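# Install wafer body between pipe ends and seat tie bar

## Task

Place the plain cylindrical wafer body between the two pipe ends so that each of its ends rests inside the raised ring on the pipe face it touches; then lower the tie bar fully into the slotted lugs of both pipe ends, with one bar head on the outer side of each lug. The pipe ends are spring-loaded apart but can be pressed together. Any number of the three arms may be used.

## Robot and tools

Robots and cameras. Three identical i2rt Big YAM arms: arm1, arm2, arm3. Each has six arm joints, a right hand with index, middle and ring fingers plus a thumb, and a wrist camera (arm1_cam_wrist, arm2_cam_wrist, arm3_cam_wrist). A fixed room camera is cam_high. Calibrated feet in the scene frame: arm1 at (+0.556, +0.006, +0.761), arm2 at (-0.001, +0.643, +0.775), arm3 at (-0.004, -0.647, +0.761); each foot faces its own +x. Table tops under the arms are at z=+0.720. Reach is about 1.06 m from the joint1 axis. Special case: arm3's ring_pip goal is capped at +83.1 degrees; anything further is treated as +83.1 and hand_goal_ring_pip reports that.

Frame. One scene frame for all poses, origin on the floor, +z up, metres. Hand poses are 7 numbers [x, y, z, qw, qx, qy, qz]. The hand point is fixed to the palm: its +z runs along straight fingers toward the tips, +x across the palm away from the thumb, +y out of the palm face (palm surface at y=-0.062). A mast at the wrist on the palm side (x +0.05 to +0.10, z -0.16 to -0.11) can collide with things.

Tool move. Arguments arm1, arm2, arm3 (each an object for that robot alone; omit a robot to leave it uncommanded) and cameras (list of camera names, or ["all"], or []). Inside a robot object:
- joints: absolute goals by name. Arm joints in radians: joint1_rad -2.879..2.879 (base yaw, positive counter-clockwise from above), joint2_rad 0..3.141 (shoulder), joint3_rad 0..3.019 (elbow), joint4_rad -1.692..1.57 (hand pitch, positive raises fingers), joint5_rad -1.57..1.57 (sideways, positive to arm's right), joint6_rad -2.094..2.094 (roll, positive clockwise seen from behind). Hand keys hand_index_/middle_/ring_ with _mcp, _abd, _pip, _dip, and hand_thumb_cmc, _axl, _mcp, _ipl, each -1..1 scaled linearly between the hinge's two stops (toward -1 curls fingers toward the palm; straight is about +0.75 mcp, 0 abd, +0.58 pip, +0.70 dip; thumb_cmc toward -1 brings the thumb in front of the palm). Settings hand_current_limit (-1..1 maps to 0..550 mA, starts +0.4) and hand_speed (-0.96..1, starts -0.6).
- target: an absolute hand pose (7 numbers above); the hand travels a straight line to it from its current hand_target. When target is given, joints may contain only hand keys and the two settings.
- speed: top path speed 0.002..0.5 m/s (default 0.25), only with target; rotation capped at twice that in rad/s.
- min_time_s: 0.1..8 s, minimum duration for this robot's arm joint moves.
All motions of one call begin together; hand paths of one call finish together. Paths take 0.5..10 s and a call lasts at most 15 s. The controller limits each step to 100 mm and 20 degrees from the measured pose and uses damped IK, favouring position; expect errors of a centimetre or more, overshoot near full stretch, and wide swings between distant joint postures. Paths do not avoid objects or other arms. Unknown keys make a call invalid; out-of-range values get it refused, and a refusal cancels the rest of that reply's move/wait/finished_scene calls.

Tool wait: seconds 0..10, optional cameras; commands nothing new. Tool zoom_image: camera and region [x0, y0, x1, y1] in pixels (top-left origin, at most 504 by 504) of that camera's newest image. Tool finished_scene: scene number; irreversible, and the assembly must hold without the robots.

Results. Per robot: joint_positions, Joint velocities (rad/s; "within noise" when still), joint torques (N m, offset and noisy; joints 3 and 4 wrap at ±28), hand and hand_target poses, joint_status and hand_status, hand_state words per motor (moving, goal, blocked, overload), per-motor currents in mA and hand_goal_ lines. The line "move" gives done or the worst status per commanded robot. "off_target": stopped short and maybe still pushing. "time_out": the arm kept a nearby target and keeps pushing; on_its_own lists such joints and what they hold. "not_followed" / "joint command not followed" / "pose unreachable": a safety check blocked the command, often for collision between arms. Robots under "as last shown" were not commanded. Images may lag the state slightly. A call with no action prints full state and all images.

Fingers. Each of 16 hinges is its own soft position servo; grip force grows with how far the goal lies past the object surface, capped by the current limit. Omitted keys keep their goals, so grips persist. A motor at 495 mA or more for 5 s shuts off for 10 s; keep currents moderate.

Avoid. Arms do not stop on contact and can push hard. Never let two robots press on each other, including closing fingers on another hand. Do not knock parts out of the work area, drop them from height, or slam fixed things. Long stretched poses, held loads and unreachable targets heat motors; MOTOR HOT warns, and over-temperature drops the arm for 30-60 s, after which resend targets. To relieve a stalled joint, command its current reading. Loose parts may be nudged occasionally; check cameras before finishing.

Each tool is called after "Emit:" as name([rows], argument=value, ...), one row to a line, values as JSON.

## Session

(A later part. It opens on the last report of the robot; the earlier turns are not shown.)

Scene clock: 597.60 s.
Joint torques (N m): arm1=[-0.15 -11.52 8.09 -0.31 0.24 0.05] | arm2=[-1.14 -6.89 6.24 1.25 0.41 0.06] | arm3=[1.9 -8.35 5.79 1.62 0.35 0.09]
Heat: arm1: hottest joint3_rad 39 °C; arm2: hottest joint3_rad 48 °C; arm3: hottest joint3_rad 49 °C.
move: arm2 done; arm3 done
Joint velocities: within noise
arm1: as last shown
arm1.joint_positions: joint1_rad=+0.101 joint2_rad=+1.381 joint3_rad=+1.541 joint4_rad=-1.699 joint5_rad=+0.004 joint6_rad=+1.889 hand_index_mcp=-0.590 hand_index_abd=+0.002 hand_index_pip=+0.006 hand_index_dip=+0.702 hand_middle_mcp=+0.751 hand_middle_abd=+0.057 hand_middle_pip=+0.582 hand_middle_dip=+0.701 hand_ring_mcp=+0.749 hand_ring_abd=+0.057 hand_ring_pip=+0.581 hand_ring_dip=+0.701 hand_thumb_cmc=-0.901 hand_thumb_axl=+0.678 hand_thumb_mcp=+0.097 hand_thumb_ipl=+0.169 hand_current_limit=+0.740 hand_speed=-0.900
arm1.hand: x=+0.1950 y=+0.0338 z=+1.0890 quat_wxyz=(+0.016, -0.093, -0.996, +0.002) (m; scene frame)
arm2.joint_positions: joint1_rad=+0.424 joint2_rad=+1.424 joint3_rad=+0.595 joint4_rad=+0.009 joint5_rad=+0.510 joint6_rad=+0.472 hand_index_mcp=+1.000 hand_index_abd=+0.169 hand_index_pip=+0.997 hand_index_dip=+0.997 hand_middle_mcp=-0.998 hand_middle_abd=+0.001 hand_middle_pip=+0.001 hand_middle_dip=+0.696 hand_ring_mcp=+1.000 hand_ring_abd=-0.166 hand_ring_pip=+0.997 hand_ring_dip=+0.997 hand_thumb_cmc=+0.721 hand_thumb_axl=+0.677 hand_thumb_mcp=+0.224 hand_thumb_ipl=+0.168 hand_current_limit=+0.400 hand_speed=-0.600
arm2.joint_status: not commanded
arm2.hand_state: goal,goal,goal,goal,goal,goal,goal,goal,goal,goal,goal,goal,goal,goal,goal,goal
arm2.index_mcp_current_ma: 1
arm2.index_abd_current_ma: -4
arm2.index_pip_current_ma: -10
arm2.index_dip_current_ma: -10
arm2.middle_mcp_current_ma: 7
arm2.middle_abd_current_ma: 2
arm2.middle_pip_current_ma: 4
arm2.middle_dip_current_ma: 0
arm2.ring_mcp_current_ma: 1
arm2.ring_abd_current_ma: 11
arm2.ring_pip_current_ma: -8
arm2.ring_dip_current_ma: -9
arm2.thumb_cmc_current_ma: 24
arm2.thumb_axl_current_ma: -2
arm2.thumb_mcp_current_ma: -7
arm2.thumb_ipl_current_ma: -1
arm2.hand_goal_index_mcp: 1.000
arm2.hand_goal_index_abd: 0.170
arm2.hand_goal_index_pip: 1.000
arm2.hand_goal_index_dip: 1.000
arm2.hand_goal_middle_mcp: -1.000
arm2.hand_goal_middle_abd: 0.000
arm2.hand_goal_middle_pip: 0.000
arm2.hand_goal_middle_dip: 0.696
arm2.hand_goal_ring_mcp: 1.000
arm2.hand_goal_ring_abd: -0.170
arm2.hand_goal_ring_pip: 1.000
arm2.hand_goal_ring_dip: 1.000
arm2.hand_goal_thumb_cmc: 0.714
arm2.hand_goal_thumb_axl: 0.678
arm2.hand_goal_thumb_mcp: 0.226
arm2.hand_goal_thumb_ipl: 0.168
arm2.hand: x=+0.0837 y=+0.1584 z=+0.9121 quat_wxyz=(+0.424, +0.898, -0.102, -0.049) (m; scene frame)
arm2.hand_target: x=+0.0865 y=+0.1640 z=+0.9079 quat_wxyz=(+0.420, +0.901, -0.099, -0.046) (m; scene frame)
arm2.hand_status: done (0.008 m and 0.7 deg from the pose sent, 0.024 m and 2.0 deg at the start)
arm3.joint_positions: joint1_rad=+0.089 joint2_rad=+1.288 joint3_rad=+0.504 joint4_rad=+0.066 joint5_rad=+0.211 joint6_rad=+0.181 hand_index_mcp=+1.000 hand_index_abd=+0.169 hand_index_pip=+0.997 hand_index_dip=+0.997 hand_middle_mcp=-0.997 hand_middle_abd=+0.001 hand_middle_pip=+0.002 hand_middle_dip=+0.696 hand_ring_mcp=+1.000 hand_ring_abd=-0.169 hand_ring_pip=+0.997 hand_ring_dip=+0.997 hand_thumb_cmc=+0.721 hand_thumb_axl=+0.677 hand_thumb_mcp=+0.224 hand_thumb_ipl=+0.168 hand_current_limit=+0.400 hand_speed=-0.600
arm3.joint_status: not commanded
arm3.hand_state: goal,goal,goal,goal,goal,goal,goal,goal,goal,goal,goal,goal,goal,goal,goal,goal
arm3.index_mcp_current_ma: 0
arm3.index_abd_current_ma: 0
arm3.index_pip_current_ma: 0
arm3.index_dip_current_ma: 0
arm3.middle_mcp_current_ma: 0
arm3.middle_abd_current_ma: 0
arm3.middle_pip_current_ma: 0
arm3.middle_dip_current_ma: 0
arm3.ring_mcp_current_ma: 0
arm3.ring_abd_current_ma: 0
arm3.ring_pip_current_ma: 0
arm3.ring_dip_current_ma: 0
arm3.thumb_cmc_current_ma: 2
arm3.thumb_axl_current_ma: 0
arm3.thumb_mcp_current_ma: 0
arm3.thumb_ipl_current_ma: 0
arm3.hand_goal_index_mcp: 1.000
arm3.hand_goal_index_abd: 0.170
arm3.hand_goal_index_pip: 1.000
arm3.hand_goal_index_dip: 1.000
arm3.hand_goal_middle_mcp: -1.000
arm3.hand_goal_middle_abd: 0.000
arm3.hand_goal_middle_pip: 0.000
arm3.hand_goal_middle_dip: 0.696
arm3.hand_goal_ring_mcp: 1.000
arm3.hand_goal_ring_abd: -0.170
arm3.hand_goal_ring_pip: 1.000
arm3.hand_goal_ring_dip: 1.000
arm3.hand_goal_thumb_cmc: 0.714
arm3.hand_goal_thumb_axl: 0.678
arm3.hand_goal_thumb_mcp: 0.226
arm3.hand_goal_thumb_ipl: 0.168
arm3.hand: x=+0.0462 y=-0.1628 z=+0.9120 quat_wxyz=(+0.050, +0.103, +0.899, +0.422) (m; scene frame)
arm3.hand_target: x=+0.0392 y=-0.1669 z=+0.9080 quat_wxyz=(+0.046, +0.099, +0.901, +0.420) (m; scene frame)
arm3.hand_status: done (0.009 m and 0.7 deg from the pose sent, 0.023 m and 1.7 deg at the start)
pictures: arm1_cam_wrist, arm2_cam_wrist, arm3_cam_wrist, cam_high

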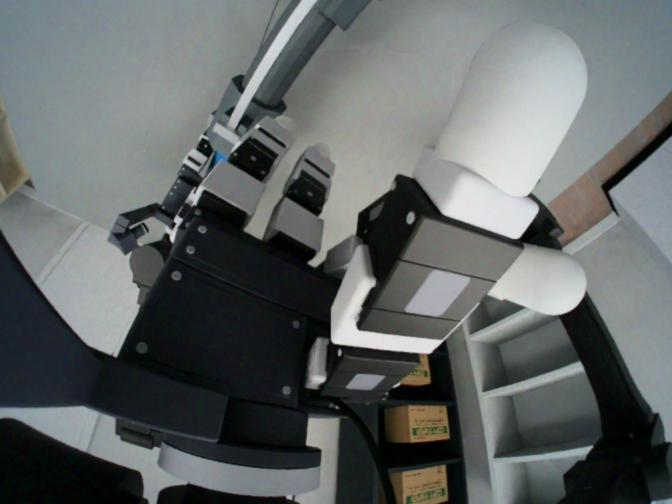

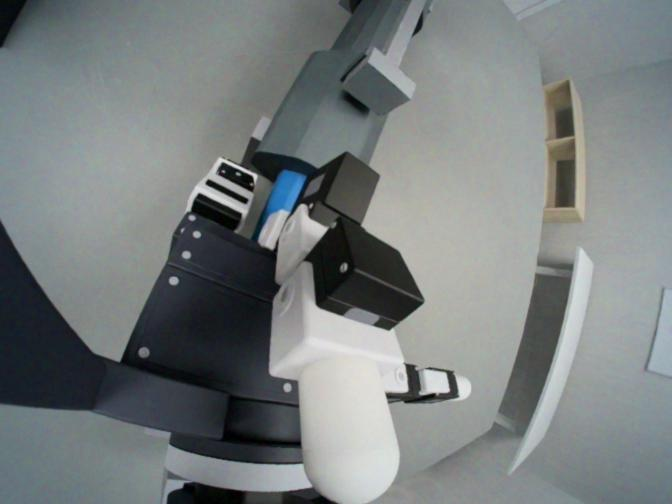

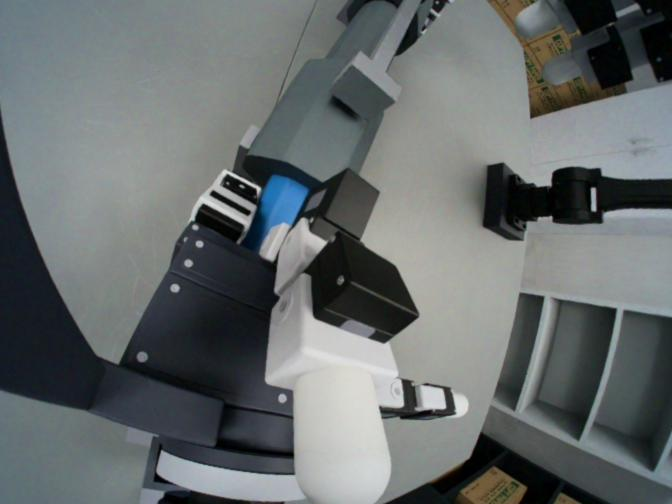

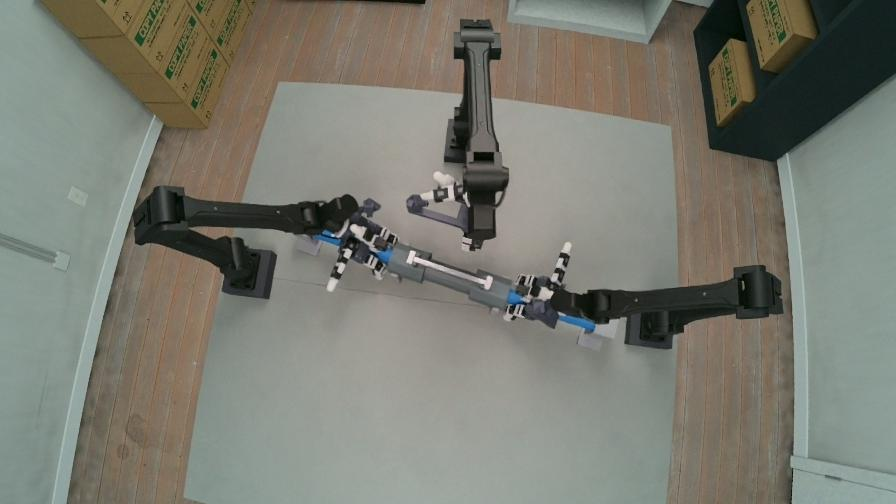

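Emit:
move(arm2={"target": [0.0996, 0.2225, 0.908, 0.4200, 0.9009, -0.0989, -0.0461], "speed": 0.04}, arm3={"target": [0.0260, -0.2255, 0.908, 0.0461, 0.0989, 0.9009, 0.4200], "speed": 0.04}, cameras=["all"])

Emit:
zoom_image(camera="cam_high", region=[400, 240, 500, 300])

Emit:
zoom_image(camera="arm2_cam_wrist", region=[240, 0, 440, 150])

Emit:
zoom_image(camera="arm3_cam_wrist", region=[240, 0, 440, 150])

Scene clock: 600.83 s.
Joint torques (N m): arm1=[-0.03 -11.46 8.06 -0.31 0.24 0.05] | arm2=[-1.32 -5.42 6.52 0.75 0.5 0.06] | arm3=[1.26 -5.89 7.02 1.01 0.4 0.06]
Heat: arm1: hottest joint3_rad 39 °C; arm2: hottest joint3_rad 47 °C; arm3: hottest joint3_rad 49 °C.
move: arm2 done; arm3 done
Joint velocities: within noise
arm1: as last shown
arm2.joint_positions: joint1_rad=+0.555 joint2_rad=+1.307 joint3_rad=+0.491 joint4_rad=-0.060 joint5_rad=+0.594 joint6_rad=+0.587 hand_index_mcp=+1.000 hand_index_abd=+0.169 hand_index_pip=+0.997 hand_index_dip=+0.997 hand_middle_mcp=-0.998 hand_middle_abd=+0.001 hand_middle_pip=+0.001 hand_middle_dip=+0.696 hand_ring_mcp=+1.000 hand_ring_abd=-0.166 hand_ring_pip=+0.997 hand_ring_dip=+0.997 hand_thumb_cmc=+0.721 hand_thumb_axl=+0.677 hand_thumb_mcp=+0.224 hand_thumb_ipl=+0.168 hand_current_limit=+0.400 hand_speed=-0.600
arm2.joint_status: not commanded
arm2.hand_state: goal,goal,goal,goal,goal,goal,goal,goal,goal,goal,goal,goal,goal,goal,goal,goal
arm2.index_mcp_current_ma: 1
arm2.index_abd_current_ma: -4
arm2.index_pip_current_ma: -10
arm2.index_dip_current_ma: -10
arm2.middle_mcp_current_ma: 7
arm2.middle_abd_current_ma: 2
arm2.middle_pip_current_ma: 4
arm2.middle_dip_current_ma: 0
arm2.ring_mcp_current_ma: 1
arm2.ring_abd_current_ma: 11
arm2.ring_pip_current_ma: -8
arm2.ring_dip_current_ma: -9
arm2.thumb_cmc_current_ma: 24
arm2.thumb_axl_current_ma: -2
arm2.thumb_mcp_current_ma: -7
arm2.thumb_ipl_current_ma: -1
arm2.hand_goal_index_mcp: 1.000
arm2.hand_goal_index_abd: 0.170
arm2.hand_goal_index_pip: 1.000
arm2.hand_goal_index_dip: 1.000
arm2.hand_goal_middle_mcp: -1.000
arm2.hand_goal_middle_abd: 0.000
arm2.hand_goal_middle_pip: 0.000
arm2.hand_goal_middle_dip: 0.696
arm2.hand_goal_ring_mcp: 1.000
arm2.hand_goal_ring_abd: -0.170
arm2.hand_goal_ring_pip: 1.000
arm2.hand_goal_ring_dip: 1.000
arm2.hand_goal_thumb_cmc: 0.714
arm2.hand_goal_thumb_axl: 0.678
arm2.hand_goal_thumb_mcp: 0.226
arm2.hand_goal_thumb_ipl: 0.168
arm2.hand: x=+0.0986 y=+0.2173 z=+0.9116 quat_wxyz=(+0.426, +0.898, -0.101, -0.046) (m; scene frame)
arm2.hand_target: x=+0.0995 y=+0.2224 z=+0.9079 quat_wxyz=(+0.420, +0.901, -0.099, -0.046) (m; scene frame)
arm2.hand_status: done (0.006 m and 0.8 deg from the pose sent, 0.066 m and 0.7 deg at the start)
arm3.joint_positions: joint1_rad=+0.158 joint2_rad=+1.101 joint3_rad=+0.364 joint4_rad=+0.014 joint5_rad=+0.261 joint6_rad=+0.227 hand_index_mcp=+1.000 hand_index_abd=+0.169 hand_index_pip=+0.997 hand_index_dip=+0.997 hand_middle_mcp=-0.997 hand_middle_abd=+0.001 hand_middle_pip=+0.002 hand_middle_dip=+0.696 hand_ring_mcp=+1.000 hand_ring_abd=-0.169 hand_ring_pip=+0.997 hand_ring_dip=+0.997 hand_thumb_cmc=+0.721 hand_thumb_axl=+0.677 hand_thumb_mcp=+0.224 hand_thumb_ipl=+0.168 hand_current_limit=+0.400 hand_speed=-0.600
arm3.joint_status: not commanded
arm3.hand_state: goal,goal,goal,goal,goal,goal,goal,goal,goal,goal,goal,goal,goal,goal,goal,goal
arm3.index_mcp_current_ma: 0
arm3.index_abd_current_ma: 0
arm3.index_pip_current_ma: 0
arm3.index_dip_current_ma: 0
arm3.middle_mcp_current_ma: 0
arm3.middle_abd_current_ma: 0
arm3.middle_pip_current_ma: 0
arm3.middle_dip_current_ma: 0
arm3.ring_mcp_current_ma: 0
arm3.ring_abd_current_ma: 0
arm3.ring_pip_current_ma: 0
arm3.ring_dip_current_ma: 0
arm3.thumb_cmc_current_ma: 2
arm3.thumb_axl_current_ma: 0
arm3.thumb_mcp_current_ma: 0
arm3.thumb_ipl_current_ma: 0
arm3.hand_goal_index_mcp: 1.000
arm3.hand_goal_index_abd: 0.170
arm3.hand_goal_index_pip: 1.000
arm3.hand_goal_index_dip: 1.000
arm3.hand_goal_middle_mcp: -1.000
arm3.hand_goal_middle_abd: 0.000
arm3.hand_goal_middle_pip: 0.000
arm3.hand_goal_middle_dip: 0.696
arm3.hand_goal_ring_mcp: 1.000
arm3.hand_goal_ring_abd: -0.170
arm3.hand_goal_ring_pip: 1.000
arm3.hand_goal_ring_dip: 1.000
arm3.hand_goal_thumb_cmc: 0.714
arm3.hand_goal_thumb_axl: 0.678
arm3.hand_goal_thumb_mcp: 0.226
arm3.hand_goal_thumb_ipl: 0.168
arm3.hand: x=+0.0314 y=-0.2219 z=+0.9112 quat_wxyz=(+0.049, +0.102, +0.898, +0.424) (m; scene frame)
arm3.hand_target: x=+0.0262 y=-0.2254 z=+0.9079 quat_wxyz=(+0.046, +0.099, +0.901, +0.420) (m; scene frame)
arm3.hand_status: done (0.007 m and 0.8 deg from the pose sent, 0.066 m and 0.7 deg at the start)
pictures: arm1_cam_wrist, arm2_cam_wrist, arm3_cam_wrist, cam_high

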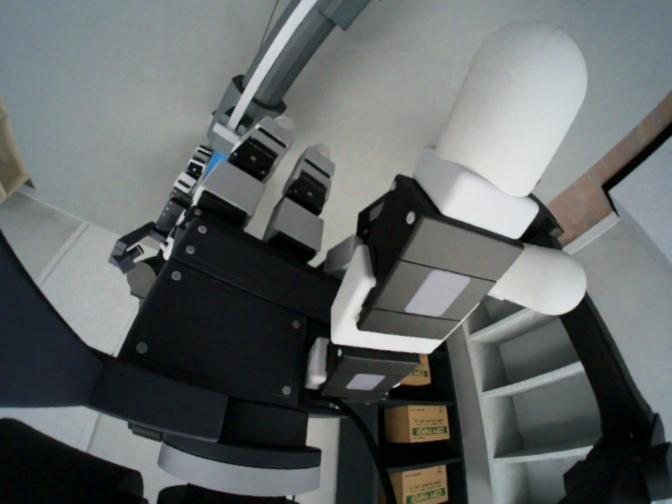

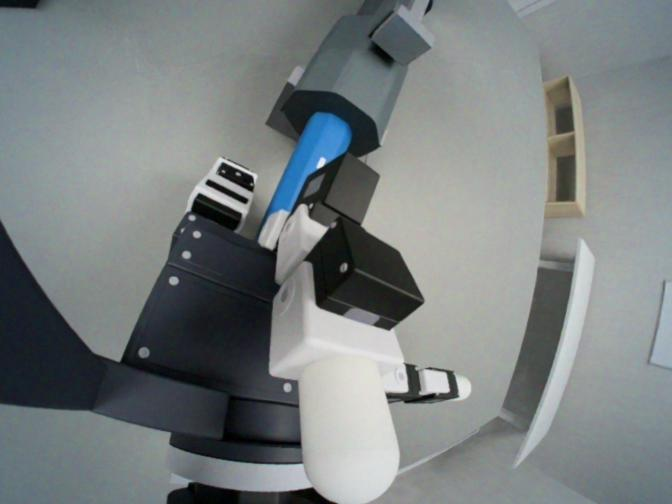

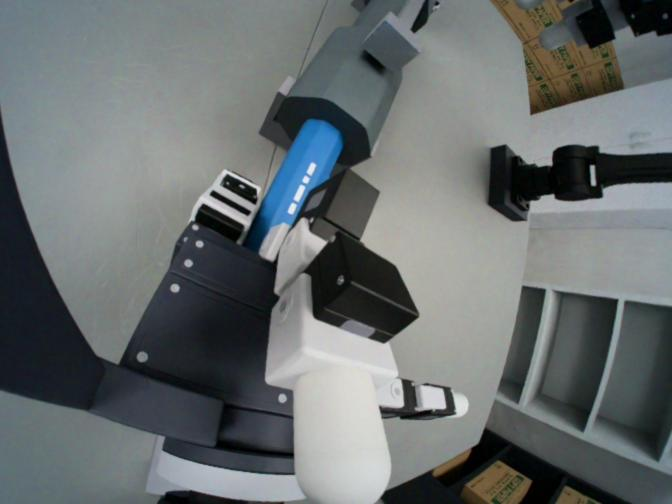

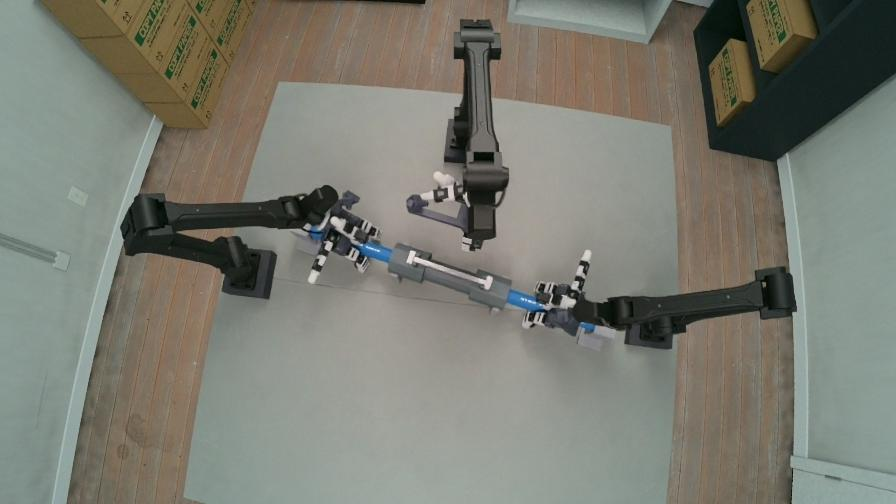

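Scaled by 5.040 from the camera's 896x504 image, which has a finer 1280x720 frame.

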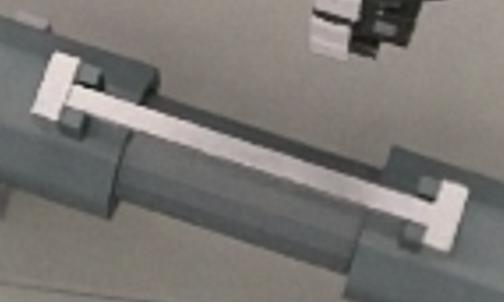

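Scaled by 2.520 from the camera's 672x504 image, which has a finer 960x720 frame.

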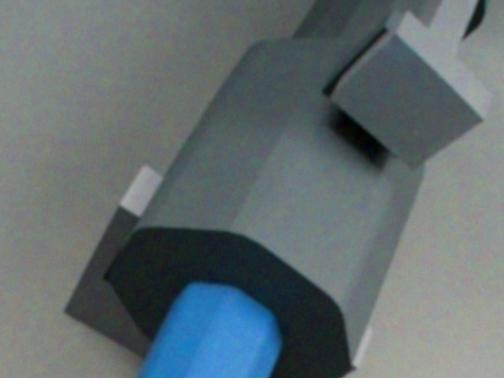

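Scaled by 2.520 from the camera's 672x504 image, which has a finer 960x720 frame.

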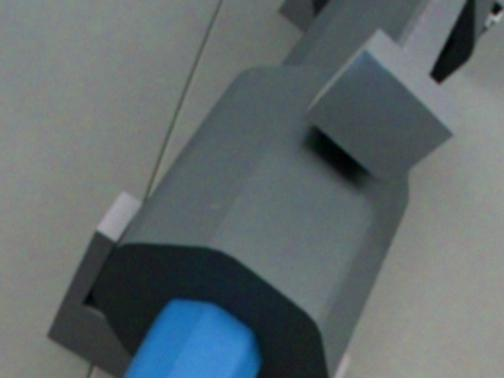

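Emit:
move(arm1={"target": [0.0972, 0.084, 1.06, 0.0, -0.097, -0.995, 0.0], "speed": 0.15, "joints": {"hand_middle_abd": 0.0, "hand_ring_mcp": 0.2, "hand_ring_pip": 0.0, "hand_speed": -0.6}}, arm2={"target": [0.1026, 0.2360, 1.0, 0.4200, 0.9009, -0.0989, -0.0461], "speed": 0.1}, arm3={"target": [0.0230, -0.2390, 1.0, 0.0461, 0.0989, 0.9009, 0.4200], "speed": 0.1}, cameras=["all"])

Emit:
zoom_image(camera="arm1_cam_wrist", region=[180, 0, 440, 195])

Scene clock: 606.33 s.
Joint torques (N m): arm1=[-0.79 -13.45 12.05 0.2 0.15 -0.21] | arm2=[-1.32 -3.96 12.29 0.88 0.67 0.04] | arm3=[1.03 -3.08 12.31 0.9 0.46 0.09]
Heat: arm1: hottest joint3_rad 39 °C; arm2: hottest joint3_rad 45 °C; arm3: hottest joint3_rad 48 °C.
move: arm1 off_target; arm2 off_target; arm3 off_target
Joint velocities: within noise
arm1.joint_positions: joint1_rad=-0.021 joint2_rad=+1.623 joint3_rad=+1.709 joint4_rad=-1.688 joint5_rad=+0.003 joint6_rad=+1.782 hand_index_mcp=-0.590 hand_index_abd=+0.002 hand_index_pip=+0.006 hand_index_dip=+0.702 hand_middle_mcp=+0.751 hand_middle_abd=+0.002 hand_middle_pip=+0.582 hand_middle_dip=+0.701 hand_ring_mcp=+0.214 hand_ring_abd=+0.057 hand_ring_pip=+0.007 hand_ring_dip=+0.701 hand_thumb_cmc=-0.901 hand_thumb_axl=+0.678 hand_thumb_mcp=+0.097 hand_thumb_ipl=+0.169 hand_current_limit=+0.740 hand_speed=-0.600
arm1.joint_status: all done
arm1.hand_state: goal,goal,goal,goal,goal,goal,goal,goal,goal,goal,goal,goal,goal,goal,goal,goal
arm1.index_mcp_current_ma: 11
arm1.index_abd_current_ma: 1
arm1.index_pip_current_ma: 4
arm1.index_dip_current_ma: 1
arm1.middle_mcp_current_ma: 0
arm1.middle_abd_current_ma: 1
arm1.middle_pip_current_ma: 1
arm1.middle_dip_current_ma: 0
arm1.ring_mcp_current_ma: 17
arm1.ring_abd_current_ma: -1
arm1.ring_pip_current_ma: 6
arm1.ring_dip_current_ma: 1
arm1.thumb_cmc_current_ma: -1
arm1.thumb_axl_current_ma: 0
arm1.thumb_mcp_current_ma: -2
arm1.thumb_ipl_current_ma: 0
arm1.hand_goal_index_mcp: -0.600
arm1.hand_goal_index_abd: 0.000
arm1.hand_goal_index_pip: 0.000
arm1.hand_goal_index_dip: 0.700
arm1.hand_goal_middle_mcp: 0.750
arm1.hand_goal_middle_abd: 0.000
arm1.hand_goal_middle_pip: 0.580
arm1.hand_goal_middle_dip: 0.700
arm1.hand_goal_ring_mcp: 0.200
arm1.hand_goal_ring_abd: 0.060
arm1.hand_goal_ring_pip: 0.000
arm1.hand_goal_ring_dip: 0.700
arm1.hand_goal_thumb_cmc: -0.900
arm1.hand_goal_thumb_axl: 0.678
arm1.hand_goal_thumb_mcp: 0.100
arm1.hand_goal_thumb_ipl: 0.168
arm1.hand: x=+0.1130 y=+0.0812 z=+1.0538 quat_wxyz=(-0.015, -0.101, -0.995, -0.003) (m; scene frame)
arm1.hand_target: x=+0.0979 y=+0.0840 z=+1.0599 quat_wxyz=(+0.000, -0.097, -0.995, +0.000) (m; scene frame)
arm1.hand_status: off_target (0.017 m and 1.8 deg from the pose sent, 0.114 m and 1.9 deg at the start)
arm2.joint_positions: joint1_rad=+0.592 joint2_rad=+1.063 joint3_rad=+0.567 joint4_rad=-0.455 joint5_rad=+0.612 joint6_rad=+0.623 hand_index_mcp=+1.000 hand_index_abd=+0.169 hand_index_pip=+0.997 hand_index_dip=+0.997 hand_middle_mcp=-0.998 hand_middle_abd=+0.001 hand_middle_pip=+0.001 hand_middle_dip=+0.696 hand_ring_mcp=+1.000 hand_ring_abd=-0.167 hand_ring_pip=+0.997 hand_ring_dip=+0.997 hand_thumb_cmc=+0.721 hand_thumb_axl=+0.677 hand_thumb_mcp=+0.224 hand_thumb_ipl=+0.168 hand_current_limit=+0.400 hand_speed=-0.600
arm2.joint_status: not commanded
arm2.hand_state: goal,goal,goal,goal,goal,goal,goal,goal,goal,goal,goal,goal,goal,goal,goal,goal
arm2.index_mcp_current_ma: 1
arm2.index_abd_current_ma: -4
arm2.index_pip_current_ma: -10
arm2.index_dip_current_ma: -10
arm2.middle_mcp_current_ma: 7
arm2.middle_abd_current_ma: 2
arm2.middle_pip_current_ma: 4
arm2.middle_dip_current_ma: 0
arm2.ring_mcp_current_ma: 1
arm2.ring_abd_current_ma: 9
arm2.ring_pip_current_ma: -8
arm2.ring_dip_current_ma: -9
arm2.thumb_cmc_current_ma: 24
arm2.thumb_axl_current_ma: -2
arm2.thumb_mcp_current_ma: -7
arm2.thumb_ipl_current_ma: -1
arm2.hand_goal_index_mcp: 1.000
arm2.hand_goal_index_abd: 0.170
arm2.hand_goal_index_pip: 1.000
arm2.hand_goal_index_dip: 1.000
arm2.hand_goal_middle_mcp: -1.000
arm2.hand_goal_middle_abd: 0.000
arm2.hand_goal_middle_pip: 0.000
arm2.hand_goal_middle_dip: 0.696
arm2.hand_goal_ring_mcp: 1.000
arm2.hand_goal_ring_abd: -0.170
arm2.hand_goal_ring_pip: 1.000
arm2.hand_goal_ring_dip: 1.000
arm2.hand_goal_thumb_cmc: 0.714
arm2.hand_goal_thumb_axl: 0.678
arm2.hand_goal_thumb_mcp: 0.226
arm2.hand_goal_thumb_ipl: 0.168
arm2.hand: x=+0.0938 y=+0.2436 z=+0.9788 quat_wxyz=(+0.406, +0.907, -0.093, -0.061) (m; scene frame)
arm2.hand_target: x=+0.1023 y=+0.2367 z=+1.0000 quat_wxyz=(+0.420, +0.901, -0.099, -0.046) (m; scene frame)
arm2.hand_status: off_target (0.024 m and 2.5 deg from the pose sent, 0.090 m and 0.8 deg at the start)
arm3.joint_positions: joint1_rad=+0.176 joint2_rad=+0.831 joint3_rad=+0.455 joint4_rad=-0.406 joint5_rad=+0.274 joint6_rad=+0.239 hand_index_mcp=+1.000 hand_index_abd=+0.169 hand_index_pip=+0.997 hand_index_dip=+0.997 hand_middle_mcp=-0.997 hand_middle_abd=+0.001 hand_middle_pip=+0.002 hand_middle_dip=+0.696 hand_ring_mcp=+1.000 hand_ring_abd=-0.169 hand_ring_pip=+0.997 hand_ring_dip=+0.997 hand_thumb_cmc=+0.721 hand_thumb_axl=+0.677 hand_thumb_mcp=+0.224 hand_thumb_ipl=+0.168 hand_current_limit=+0.400 hand_speed=-0.600
arm3.joint_status: not commanded
arm3.hand_state: goal,goal,goal,goal,goal,goal,goal,goal,goal,goal,goal,goal,goal,goal,goal,goal
arm3.index_mcp_current_ma: 0
arm3.index_abd_current_ma: 0
arm3.index_pip_current_ma: 0
arm3.index_dip_current_ma: 0
arm3.middle_mcp_current_ma: 0
arm3.middle_abd_current_ma: 0
arm3.middle_pip_current_ma: 0
arm3.middle_dip_current_ma: 0
arm3.ring_mcp_current_ma: 0
arm3.ring_abd_current_ma: 0
arm3.ring_pip_current_ma: 0
arm3.ring_dip_current_ma: 0
arm3.thumb_cmc_current_ma: 2
arm3.thumb_axl_current_ma: 0
arm3.thumb_mcp_current_ma: 0
arm3.thumb_ipl_current_ma: 0
arm3.hand_goal_index_mcp: 1.000
arm3.hand_goal_index_abd: 0.170
arm3.hand_goal_index_pip: 1.000
arm3.hand_goal_index_dip: 1.000
arm3.hand_goal_middle_mcp: -1.000
arm3.hand_goal_middle_abd: 0.000
arm3.hand_goal_middle_pip: 0.000
arm3.hand_goal_middle_dip: 0.696
arm3.hand_goal_ring_mcp: 1.000
arm3.hand_goal_ring_abd: -0.170
arm3.hand_goal_ring_pip: 1.000
arm3.hand_goal_ring_dip: 1.000
arm3.hand_goal_thumb_cmc: 0.714
arm3.hand_goal_thumb_axl: 0.678
arm3.hand_goal_thumb_mcp: 0.226
arm3.hand_goal_thumb_ipl: 0.168
arm3.hand: x=+0.0301 y=-0.2499 z=+0.9726 quat_wxyz=(+0.055, +0.099, +0.909, +0.400) (m; scene frame)
arm3.hand_target: x=+0.0232 y=-0.2403 z=+0.9999 quat_wxyz=(+0.046, +0.099, +0.901, +0.420) (m; scene frame)
arm3.hand_status: off_target (0.030 m and 2.6 deg from the pose sent, 0.091 m and 0.8 deg at the start)
pictures: arm1_cam_wrist, arm2_cam_wrist, arm3_cam_wrist, cam_high

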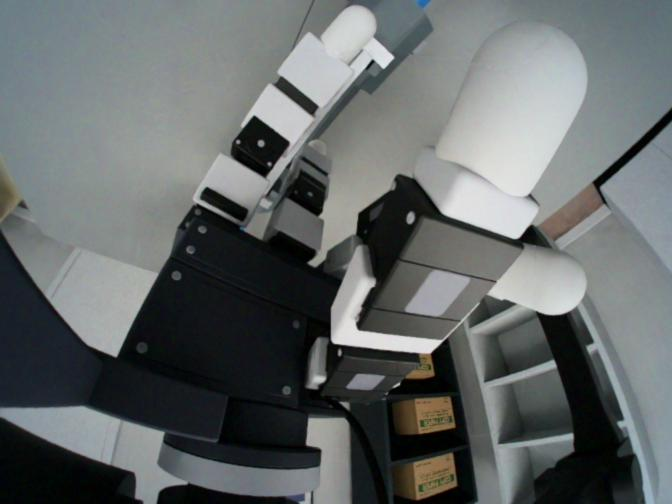

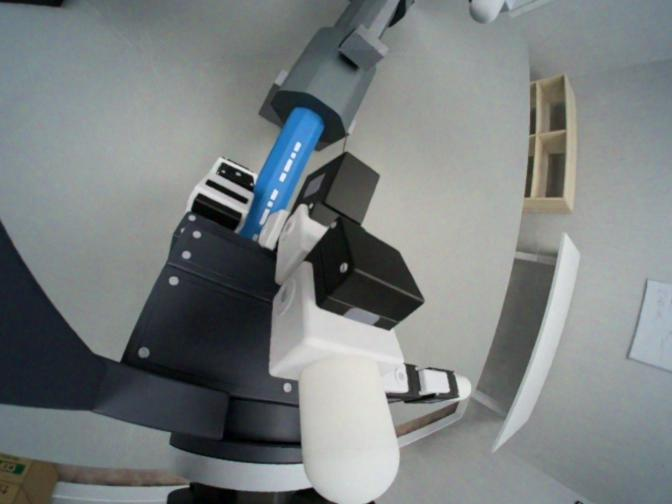

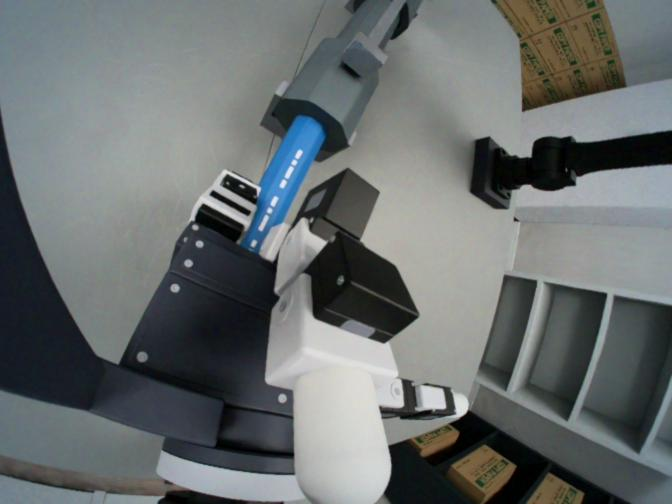

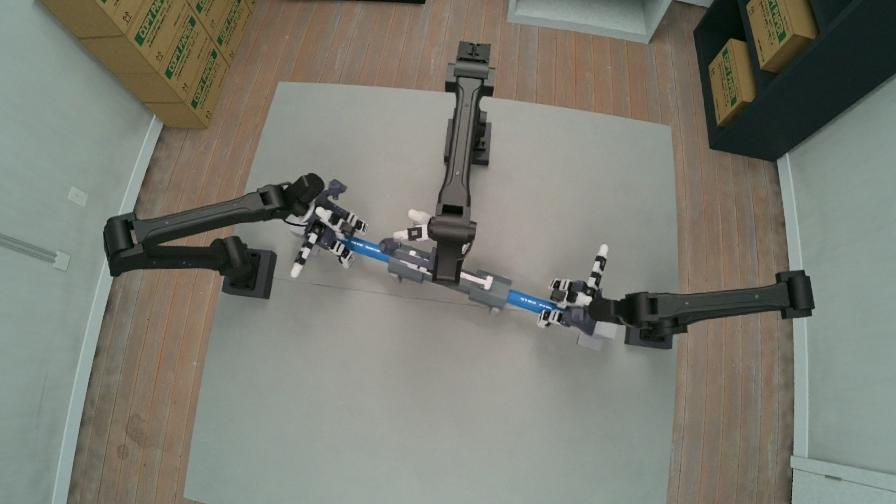

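Scaled by 1.938 from the camera's 672x504 image, which has a finer 960x720 frame.

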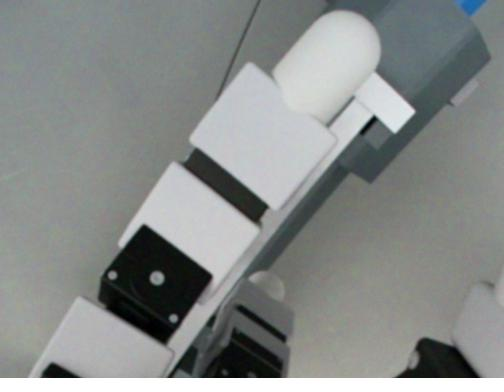

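Emit:
move(arm1={"target": [0.084, 0.084, 1.04, 0.01, -0.097, -0.995, 0.0], "speed": 0.1}, cameras=["arm1_cam_wrist", "arm3_cam_wrist", "arm2_cam_wrist"])

Emit:
zoom_image(camera="arm1_cam_wrist", region=[180, 0, 440, 195])

Emit:
zoom_image(camera="arm3_cam_wrist", region=[300, 0, 440, 105])

Emit:
zoom_image(camera="arm2_cam_wrist", region=[300, 0, 440, 105])

Scene clock: 608.90 s.
Joint torques (N m): arm1=[-0.79 -13.45 10.09 0.58 0.22 -0.23] | arm2=[-1.26 -3.84 12.31 0.9 0.67 0.05] | arm3=[1.26 -3.02 12.42 1.13 0.4 0.06]
Heat: arm1: hottest joint3_rad 39 °C; arm2: hottest joint3_rad 45 °C; arm3: hottest joint3_rad 49 °C.
move: arm1 off_target
Joint velocities: within noise
arm1.joint_positions: joint1_rad=-0.021 joint2_rad=+1.635 joint3_rad=+1.709 joint4_rad=-1.628 joint5_rad=+0.003 joint6_rad=+1.782 hand_index_mcp=-0.590 hand_index_abd=+0.002 hand_index_pip=+0.006 hand_index_dip=+0.702 hand_middle_mcp=+0.751 hand_middle_abd=+0.002 hand_middle_pip=+0.582 hand_middle_dip=+0.701 hand_ring_mcp=+0.214 hand_ring_abd=+0.057 hand_ring_pip=+0.007 hand_ring_dip=+0.701 hand_thumb_cmc=-0.901 hand_thumb_axl=+0.678 hand_thumb_mcp=+0.097 hand_thumb_ipl=+0.169 hand_current_limit=+0.740 hand_speed=-0.600
arm1.joint_status: not commanded
arm1.hand_state: goal,goal,goal,goal,goal,goal,goal,goal,goal,goal,goal,goal,goal,goal,goal,goal
arm1.index_mcp_current_ma: 11
arm1.index_abd_current_ma: 1
arm1.index_pip_current_ma: 4
arm1.index_dip_current_ma: 1
arm1.middle_mcp_current_ma: 0
arm1.middle_abd_current_ma: 1
arm1.middle_pip_current_ma: 1
arm1.middle_dip_current_ma: 0
arm1.ring_mcp_current_ma: 17
arm1.ring_abd_current_ma: -1
arm1.ring_pip_current_ma: 6
arm1.ring_dip_current_ma: 1
arm1.thumb_cmc_current_ma: -1
arm1.thumb_axl_current_ma: 0
arm1.thumb_mcp_current_ma: -2
arm1.thumb_ipl_current_ma: 0
arm1.hand_goal_index_mcp: -0.600
arm1.hand_goal_index_abd: 0.000
arm1.hand_goal_index_pip: 0.000
arm1.hand_goal_index_dip: 0.700
arm1.hand_goal_middle_mcp: 0.750
arm1.hand_goal_middle_abd: 0.000
arm1.hand_goal_middle_pip: 0.580
arm1.hand_goal_middle_dip: 0.700
arm1.hand_goal_ring_mcp: 0.200
arm1.hand_goal_ring_abd: 0.060
arm1.hand_goal_ring_pip: 0.000
arm1.hand_goal_ring_dip: 0.700
arm1.hand_goal_thumb_cmc: -0.900
arm1.hand_goal_thumb_axl: 0.678
arm1.hand_goal_thumb_mcp: 0.100
arm1.hand_goal_thumb_ipl: 0.168
arm1.hand: x=+0.0961 y=+0.0811 z=+1.0460 quat_wxyz=(+0.009, -0.100, -0.995, +0.000) (m; scene frame)
arm1.hand_target: x=+0.0844 y=+0.0840 z=+1.0400 quat_wxyz=(+0.010, -0.097, -0.995, +0.000) (m; scene frame)
arm1.hand_status: off_target (0.014 m and 0.4 deg from the pose sent, 0.032 m and 2.9 deg at the start)
arm2, arm3: as last shown
pictures: arm1_cam_wrist, arm2_cam_wrist, arm3_cam_wrist

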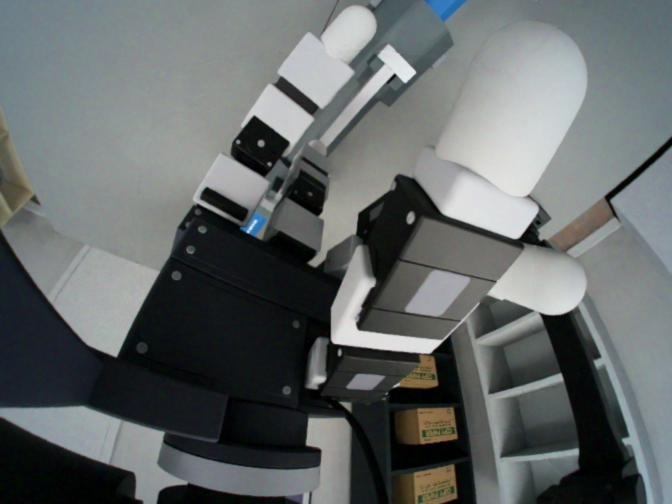

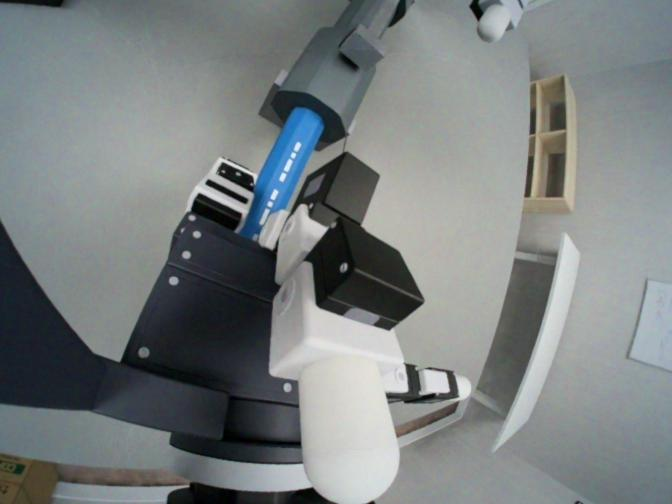

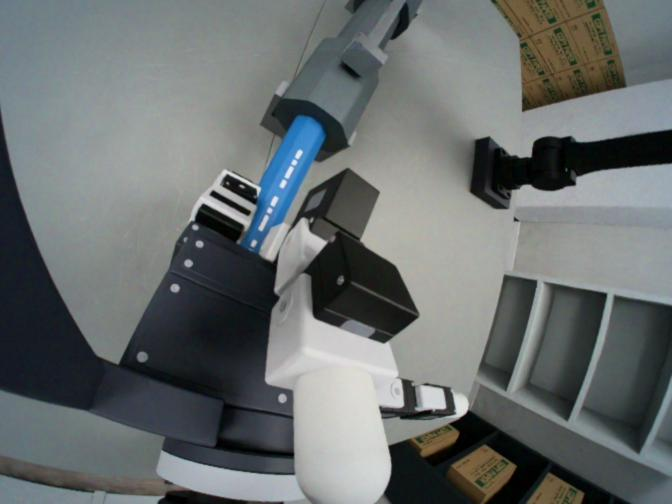

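Scaled by 1.938 from the camera's 672x504 image, which has a finer 960x720 frame.

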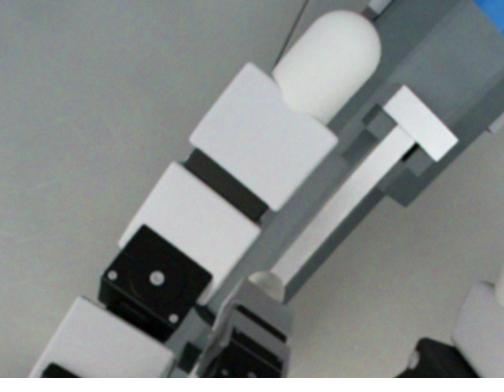

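Scaled by 3.600 from the camera's 672x504 image, which has a finer 960x720 frame.

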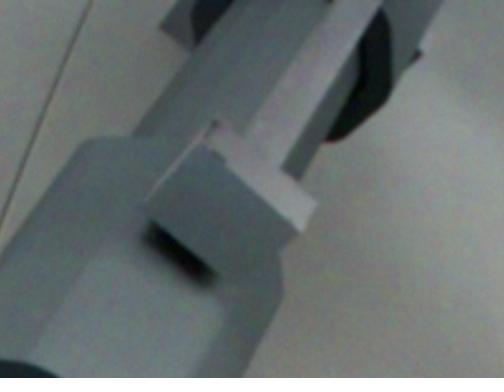

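Scaled by 3.600 from the camera's 672x504 image, which has a finer 960x720 frame.

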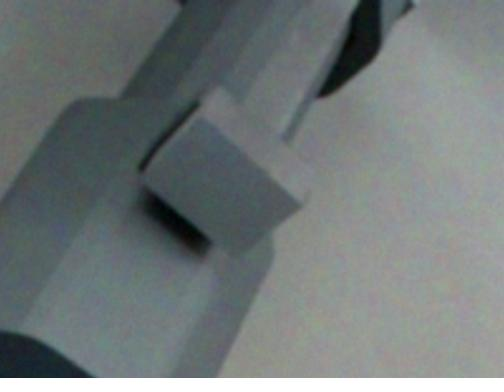

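Emit:
move(arm1={"target": [0.0844, 0.084, 1.01, 0.01, -0.097, -0.995, 0.0], "speed": 0.04}, cameras=["arm1_cam_wrist", "arm3_cam_wrist", "arm2_cam_wrist"])

Emit:
zoom_image(camera="arm1_cam_wrist", region=[180, 0, 440, 195])

Emit:
zoom_image(camera="arm3_cam_wrist", region=[300, 0, 440, 105])

Emit:
zoom_image(camera="arm2_cam_wrist", region=[300, 0, 440, 105])

Scene clock: 611.60 s.
Joint torques (N m): arm1=[-0.62 -13.51 8.12 0.66 0.22 -0.23] | arm2=[-1.26 -3.96 12.3 0.88 0.67 0.05] | arm3=[0.73 -3.9 12.41 0.95 0.49 0.05]
Heat: arm1: hottest joint3_rad 39 °C; arm2: hottest joint3_rad 44 °C; arm3: hottest joint3_rad 49 °C.
move: arm1 off_target
Joint velocities: within noise
arm1.joint_positions: joint1_rad=-0.021 joint2_rad=+1.635 joint3_rad=+1.651 joint4_rad=-1.550 joint5_rad=+0.003 joint6_rad=+1.781 hand_index_mcp=-0.590 hand_index_abd=+0.002 hand_index_pip=+0.006 hand_index_dip=+0.702 hand_middle_mcp=+0.751 hand_middle_abd=-0.001 hand_middle_pip=+0.582 hand_middle_dip=+0.701 hand_ring_mcp=+0.214 hand_ring_abd=+0.057 hand_ring_pip=+0.007 hand_ring_dip=+0.701 hand_thumb_cmc=-0.901 hand_thumb_axl=+0.678 hand_thumb_mcp=+0.097 hand_thumb_ipl=+0.169 hand_current_limit=+0.740 hand_speed=-0.600
arm1.joint_status: not commanded
arm1.hand_state: goal,goal,goal,goal,goal,goal,goal,goal,goal,goal,goal,goal,goal,goal,goal,goal
arm1.index_mcp_current_ma: 11
arm1.index_abd_current_ma: 1
arm1.index_pip_current_ma: 4
arm1.index_dip_current_ma: 1
arm1.middle_mcp_current_ma: 0
arm1.middle_abd_current_ma: 0
arm1.middle_pip_current_ma: 1
arm1.middle_dip_current_ma: 0
arm1.ring_mcp_current_ma: 17
arm1.ring_abd_current_ma: -1
arm1.ring_pip_current_ma: 6
arm1.ring_dip_current_ma: 1
arm1.thumb_cmc_current_ma: -1
arm1.thumb_axl_current_ma: 0
arm1.thumb_mcp_current_ma: -2
arm1.thumb_ipl_current_ma: 0
arm1.hand_goal_index_mcp: -0.600
arm1.hand_goal_index_abd: 0.000
arm1.hand_goal_index_pip: 0.000
arm1.hand_goal_index_dip: 0.700
arm1.hand_goal_middle_mcp: 0.750
arm1.hand_goal_middle_abd: 0.000
arm1.hand_goal_middle_pip: 0.580
arm1.hand_goal_middle_dip: 0.700
arm1.hand_goal_ring_mcp: 0.200
arm1.hand_goal_ring_abd: 0.060
arm1.hand_goal_ring_pip: 0.000
arm1.hand_goal_ring_dip: 0.700
arm1.hand_goal_thumb_cmc: -0.900
arm1.hand_goal_thumb_axl: 0.678
arm1.hand_goal_thumb_mcp: 0.100
arm1.hand_goal_thumb_ipl: 0.168
arm1.hand: x=+0.0900 y=+0.0810 z=+1.0233 quat_wxyz=(+0.019, -0.100, -0.995, +0.001) (m; scene frame)
arm1.hand_target: x=+0.0848 y=+0.0839 z=+1.0102 quat_wxyz=(+0.010, -0.097, -0.995, +0.000) (m; scene frame)
arm1.hand_status: off_target (0.015 m and 1.1 deg from the pose sent, 0.038 m and 0.4 deg at the start)
arm2, arm3: as last shown
pictures: arm1_cam_wrist, arm2_cam_wrist, arm3_cam_wrist

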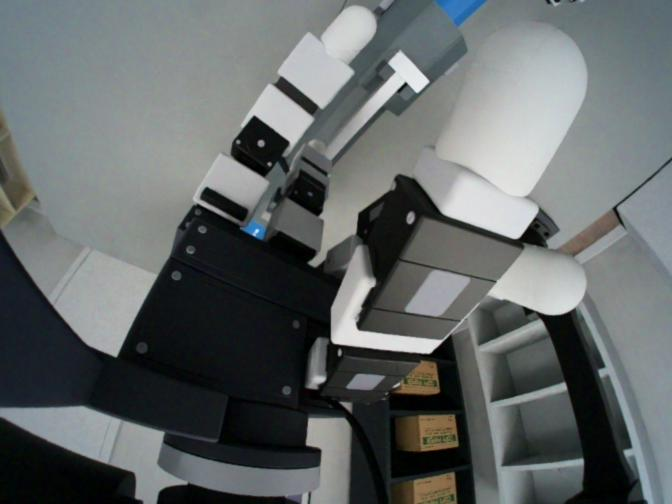

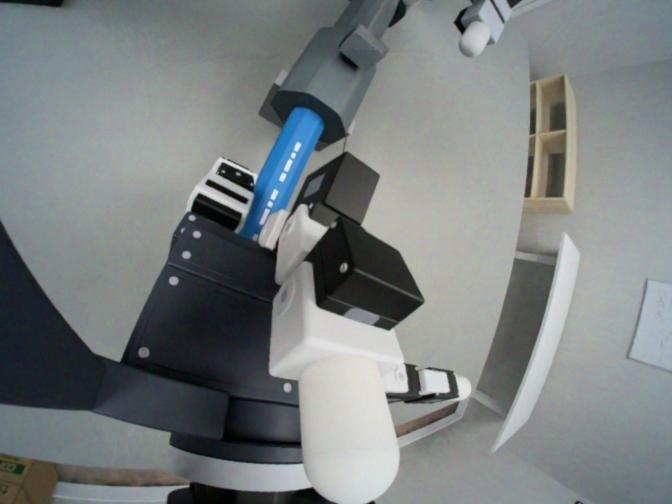

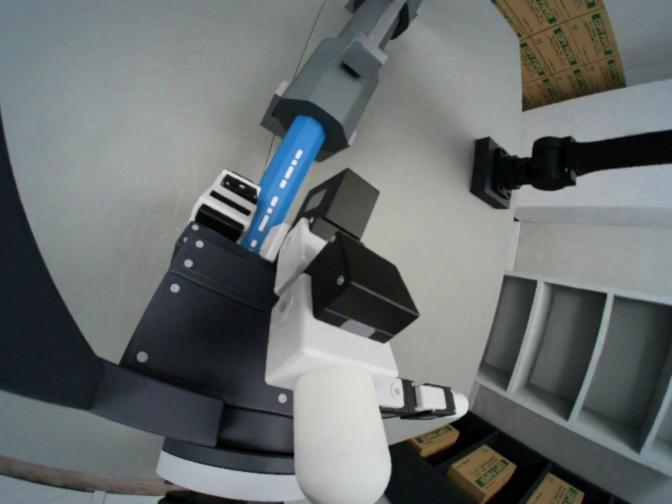

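Scaled by 1.938 from the camera's 672x504 image, which has a finer 960x720 frame.

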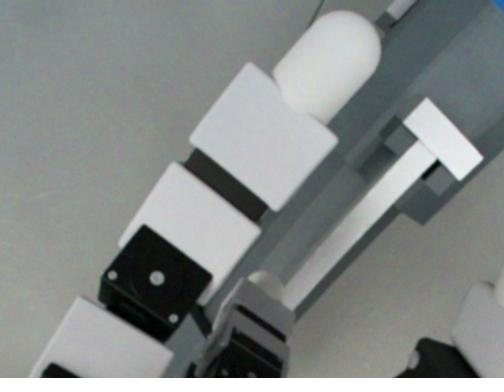

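Scaled by 3.600 from the camera's 672x504 image, which has a finer 960x720 frame.

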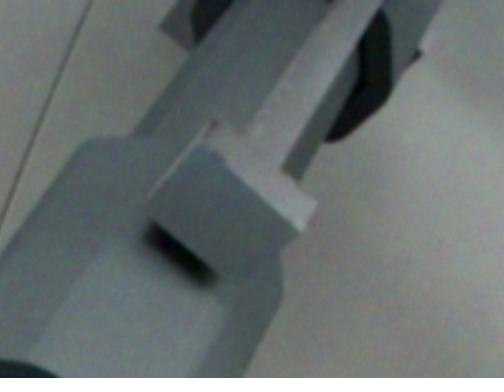

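Scaled by 3.600 from the camera's 672x504 image, which has a finer 960x720 frame.

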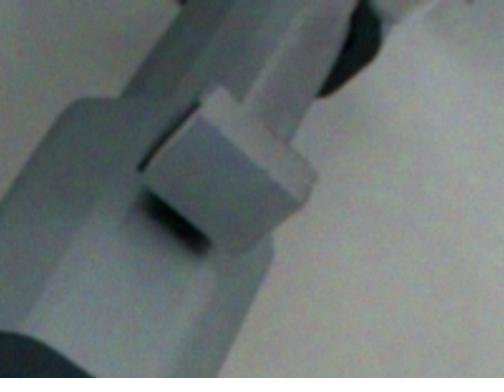

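Emit:
move(arm1={"joints": {"joint4_rad": -1.63}, "min_time_s": 0.7}, cameras=["arm1_cam_wrist", "arm3_cam_wrist", "arm2_cam_wrist"])

Emit:
zoom_image(camera="arm1_cam_wrist", region=[180, 0, 440, 195])

Scene clock: 614.40 s.
Joint torques (N m): arm1=[-0.79 -13.1 8.06 -1.92 0.21 -0.23] | arm2=[-1.32 -3.96 12.31 0.88 0.67 0.05] | arm3=[1.14 -3.78 12.67 0.95 0.44 0.06]
Heat: arm1: hottest joint3_rad 39 °C; arm2: hottest joint3_rad 44 °C; arm3: hottest joint3_rad 49 °C.
move: arm1 done
Joint velocities: within noise
arm1.joint_positions: joint1_rad=-0.021 joint2_rad=+1.635 joint3_rad=+1.651 joint4_rad=-1.588 joint5_rad=+0.003 joint6_rad=+1.781 hand_index_mcp=-0.590 hand_index_abd=+0.002 hand_index_pip=+0.006 hand_index_dip=+0.702 hand_middle_mcp=+0.758 hand_middle_abd=-0.058 hand_middle_pip=+0.585 hand_middle_dip=+0.701 hand_ring_mcp=+0.214 hand_ring_abd=+0.057 hand_ring_pip=+0.007 hand_ring_dip=+0.701 hand_thumb_cmc=-0.901 hand_thumb_axl=+0.678 hand_thumb_mcp=+0.097 hand_thumb_ipl=+0.169 hand_current_limit=+0.740 hand_speed=-0.600
arm1.joint_status: all done
arm1.hand_state: goal,goal,goal,goal,goal,blocked,goal,goal,goal,goal,goal,goal,goal,goal,goal,goal
arm1.index_mcp_current_ma: 11
arm1.index_abd_current_ma: 1
arm1.index_pip_current_ma: 4
arm1.index_dip_current_ma: 1
arm1.middle_mcp_current_ma: 8
arm1.middle_abd_current_ma: -103
arm1.middle_pip_current_ma: 3
arm1.middle_dip_current_ma: 1
arm1.ring_mcp_current_ma: 17
arm1.ring_abd_current_ma: -1
arm1.ring_pip_current_ma: 6
arm1.ring_dip_current_ma: 1
arm1.thumb_cmc_current_ma: -1
arm1.thumb_axl_current_ma: 0
arm1.thumb_mcp_current_ma: -2
arm1.thumb_ipl_current_ma: 0
arm1.hand_goal_index_mcp: -0.600
arm1.hand_goal_index_abd: 0.000
arm1.hand_goal_index_pip: 0.000
arm1.hand_goal_index_dip: 0.700
arm1.hand_goal_middle_mcp: 0.750
arm1.hand_goal_middle_abd: 0.000
arm1.hand_goal_middle_pip: 0.580
arm1.hand_goal_middle_dip: 0.700
arm1.hand_goal_ring_mcp: 0.200
arm1.hand_goal_ring_abd: 0.060
arm1.hand_goal_ring_pip: 0.000
arm1.hand_goal_ring_dip: 0.700
arm1.hand_goal_thumb_cmc: -0.900
arm1.hand_goal_thumb_axl: 0.678
arm1.hand_goal_thumb_mcp: 0.100
arm1.hand_goal_thumb_ipl: 0.168
arm1.hand: x=+0.0995 y=+0.0811 z=+1.0247 quat_wxyz=(+0.000, -0.100, -0.995, -0.001) (m; scene frame)
arm1.hand_target: x=+0.1075 y=+0.0841 z=+1.0144 quat_wxyz=(-0.036, -0.097, -0.995, -0.005) (m; scene frame)
arm1.hand_status: not commanded
arm2, arm3: as last shown
pictures: arm1_cam_wrist, arm2_cam_wrist, arm3_cam_wrist

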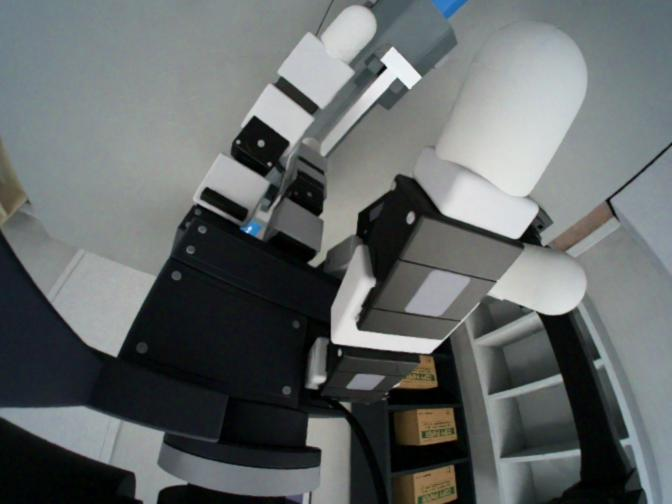

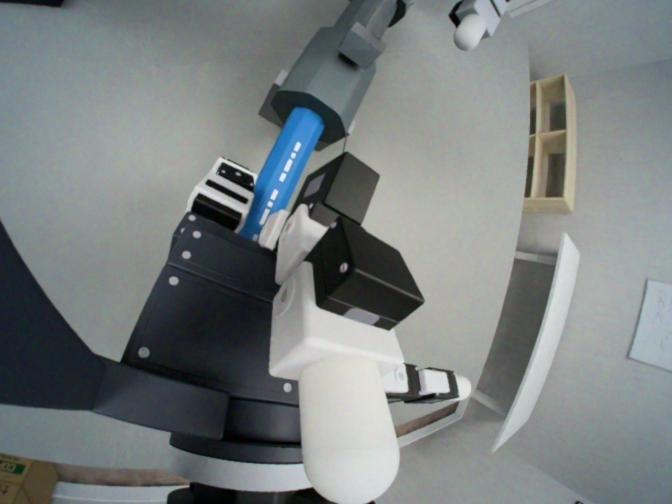

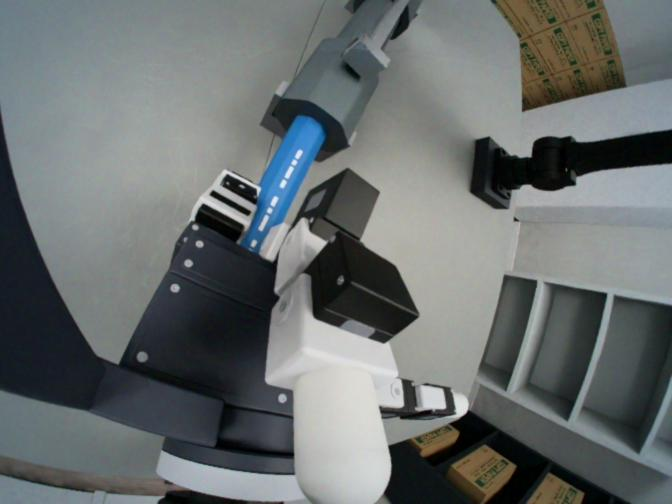

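Scaled by 1.938 from the camera's 672x504 image, which has a finer 960x720 frame.

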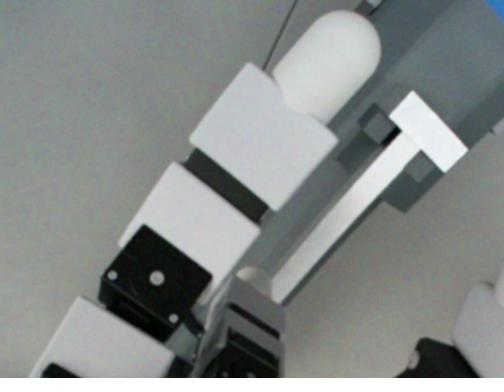

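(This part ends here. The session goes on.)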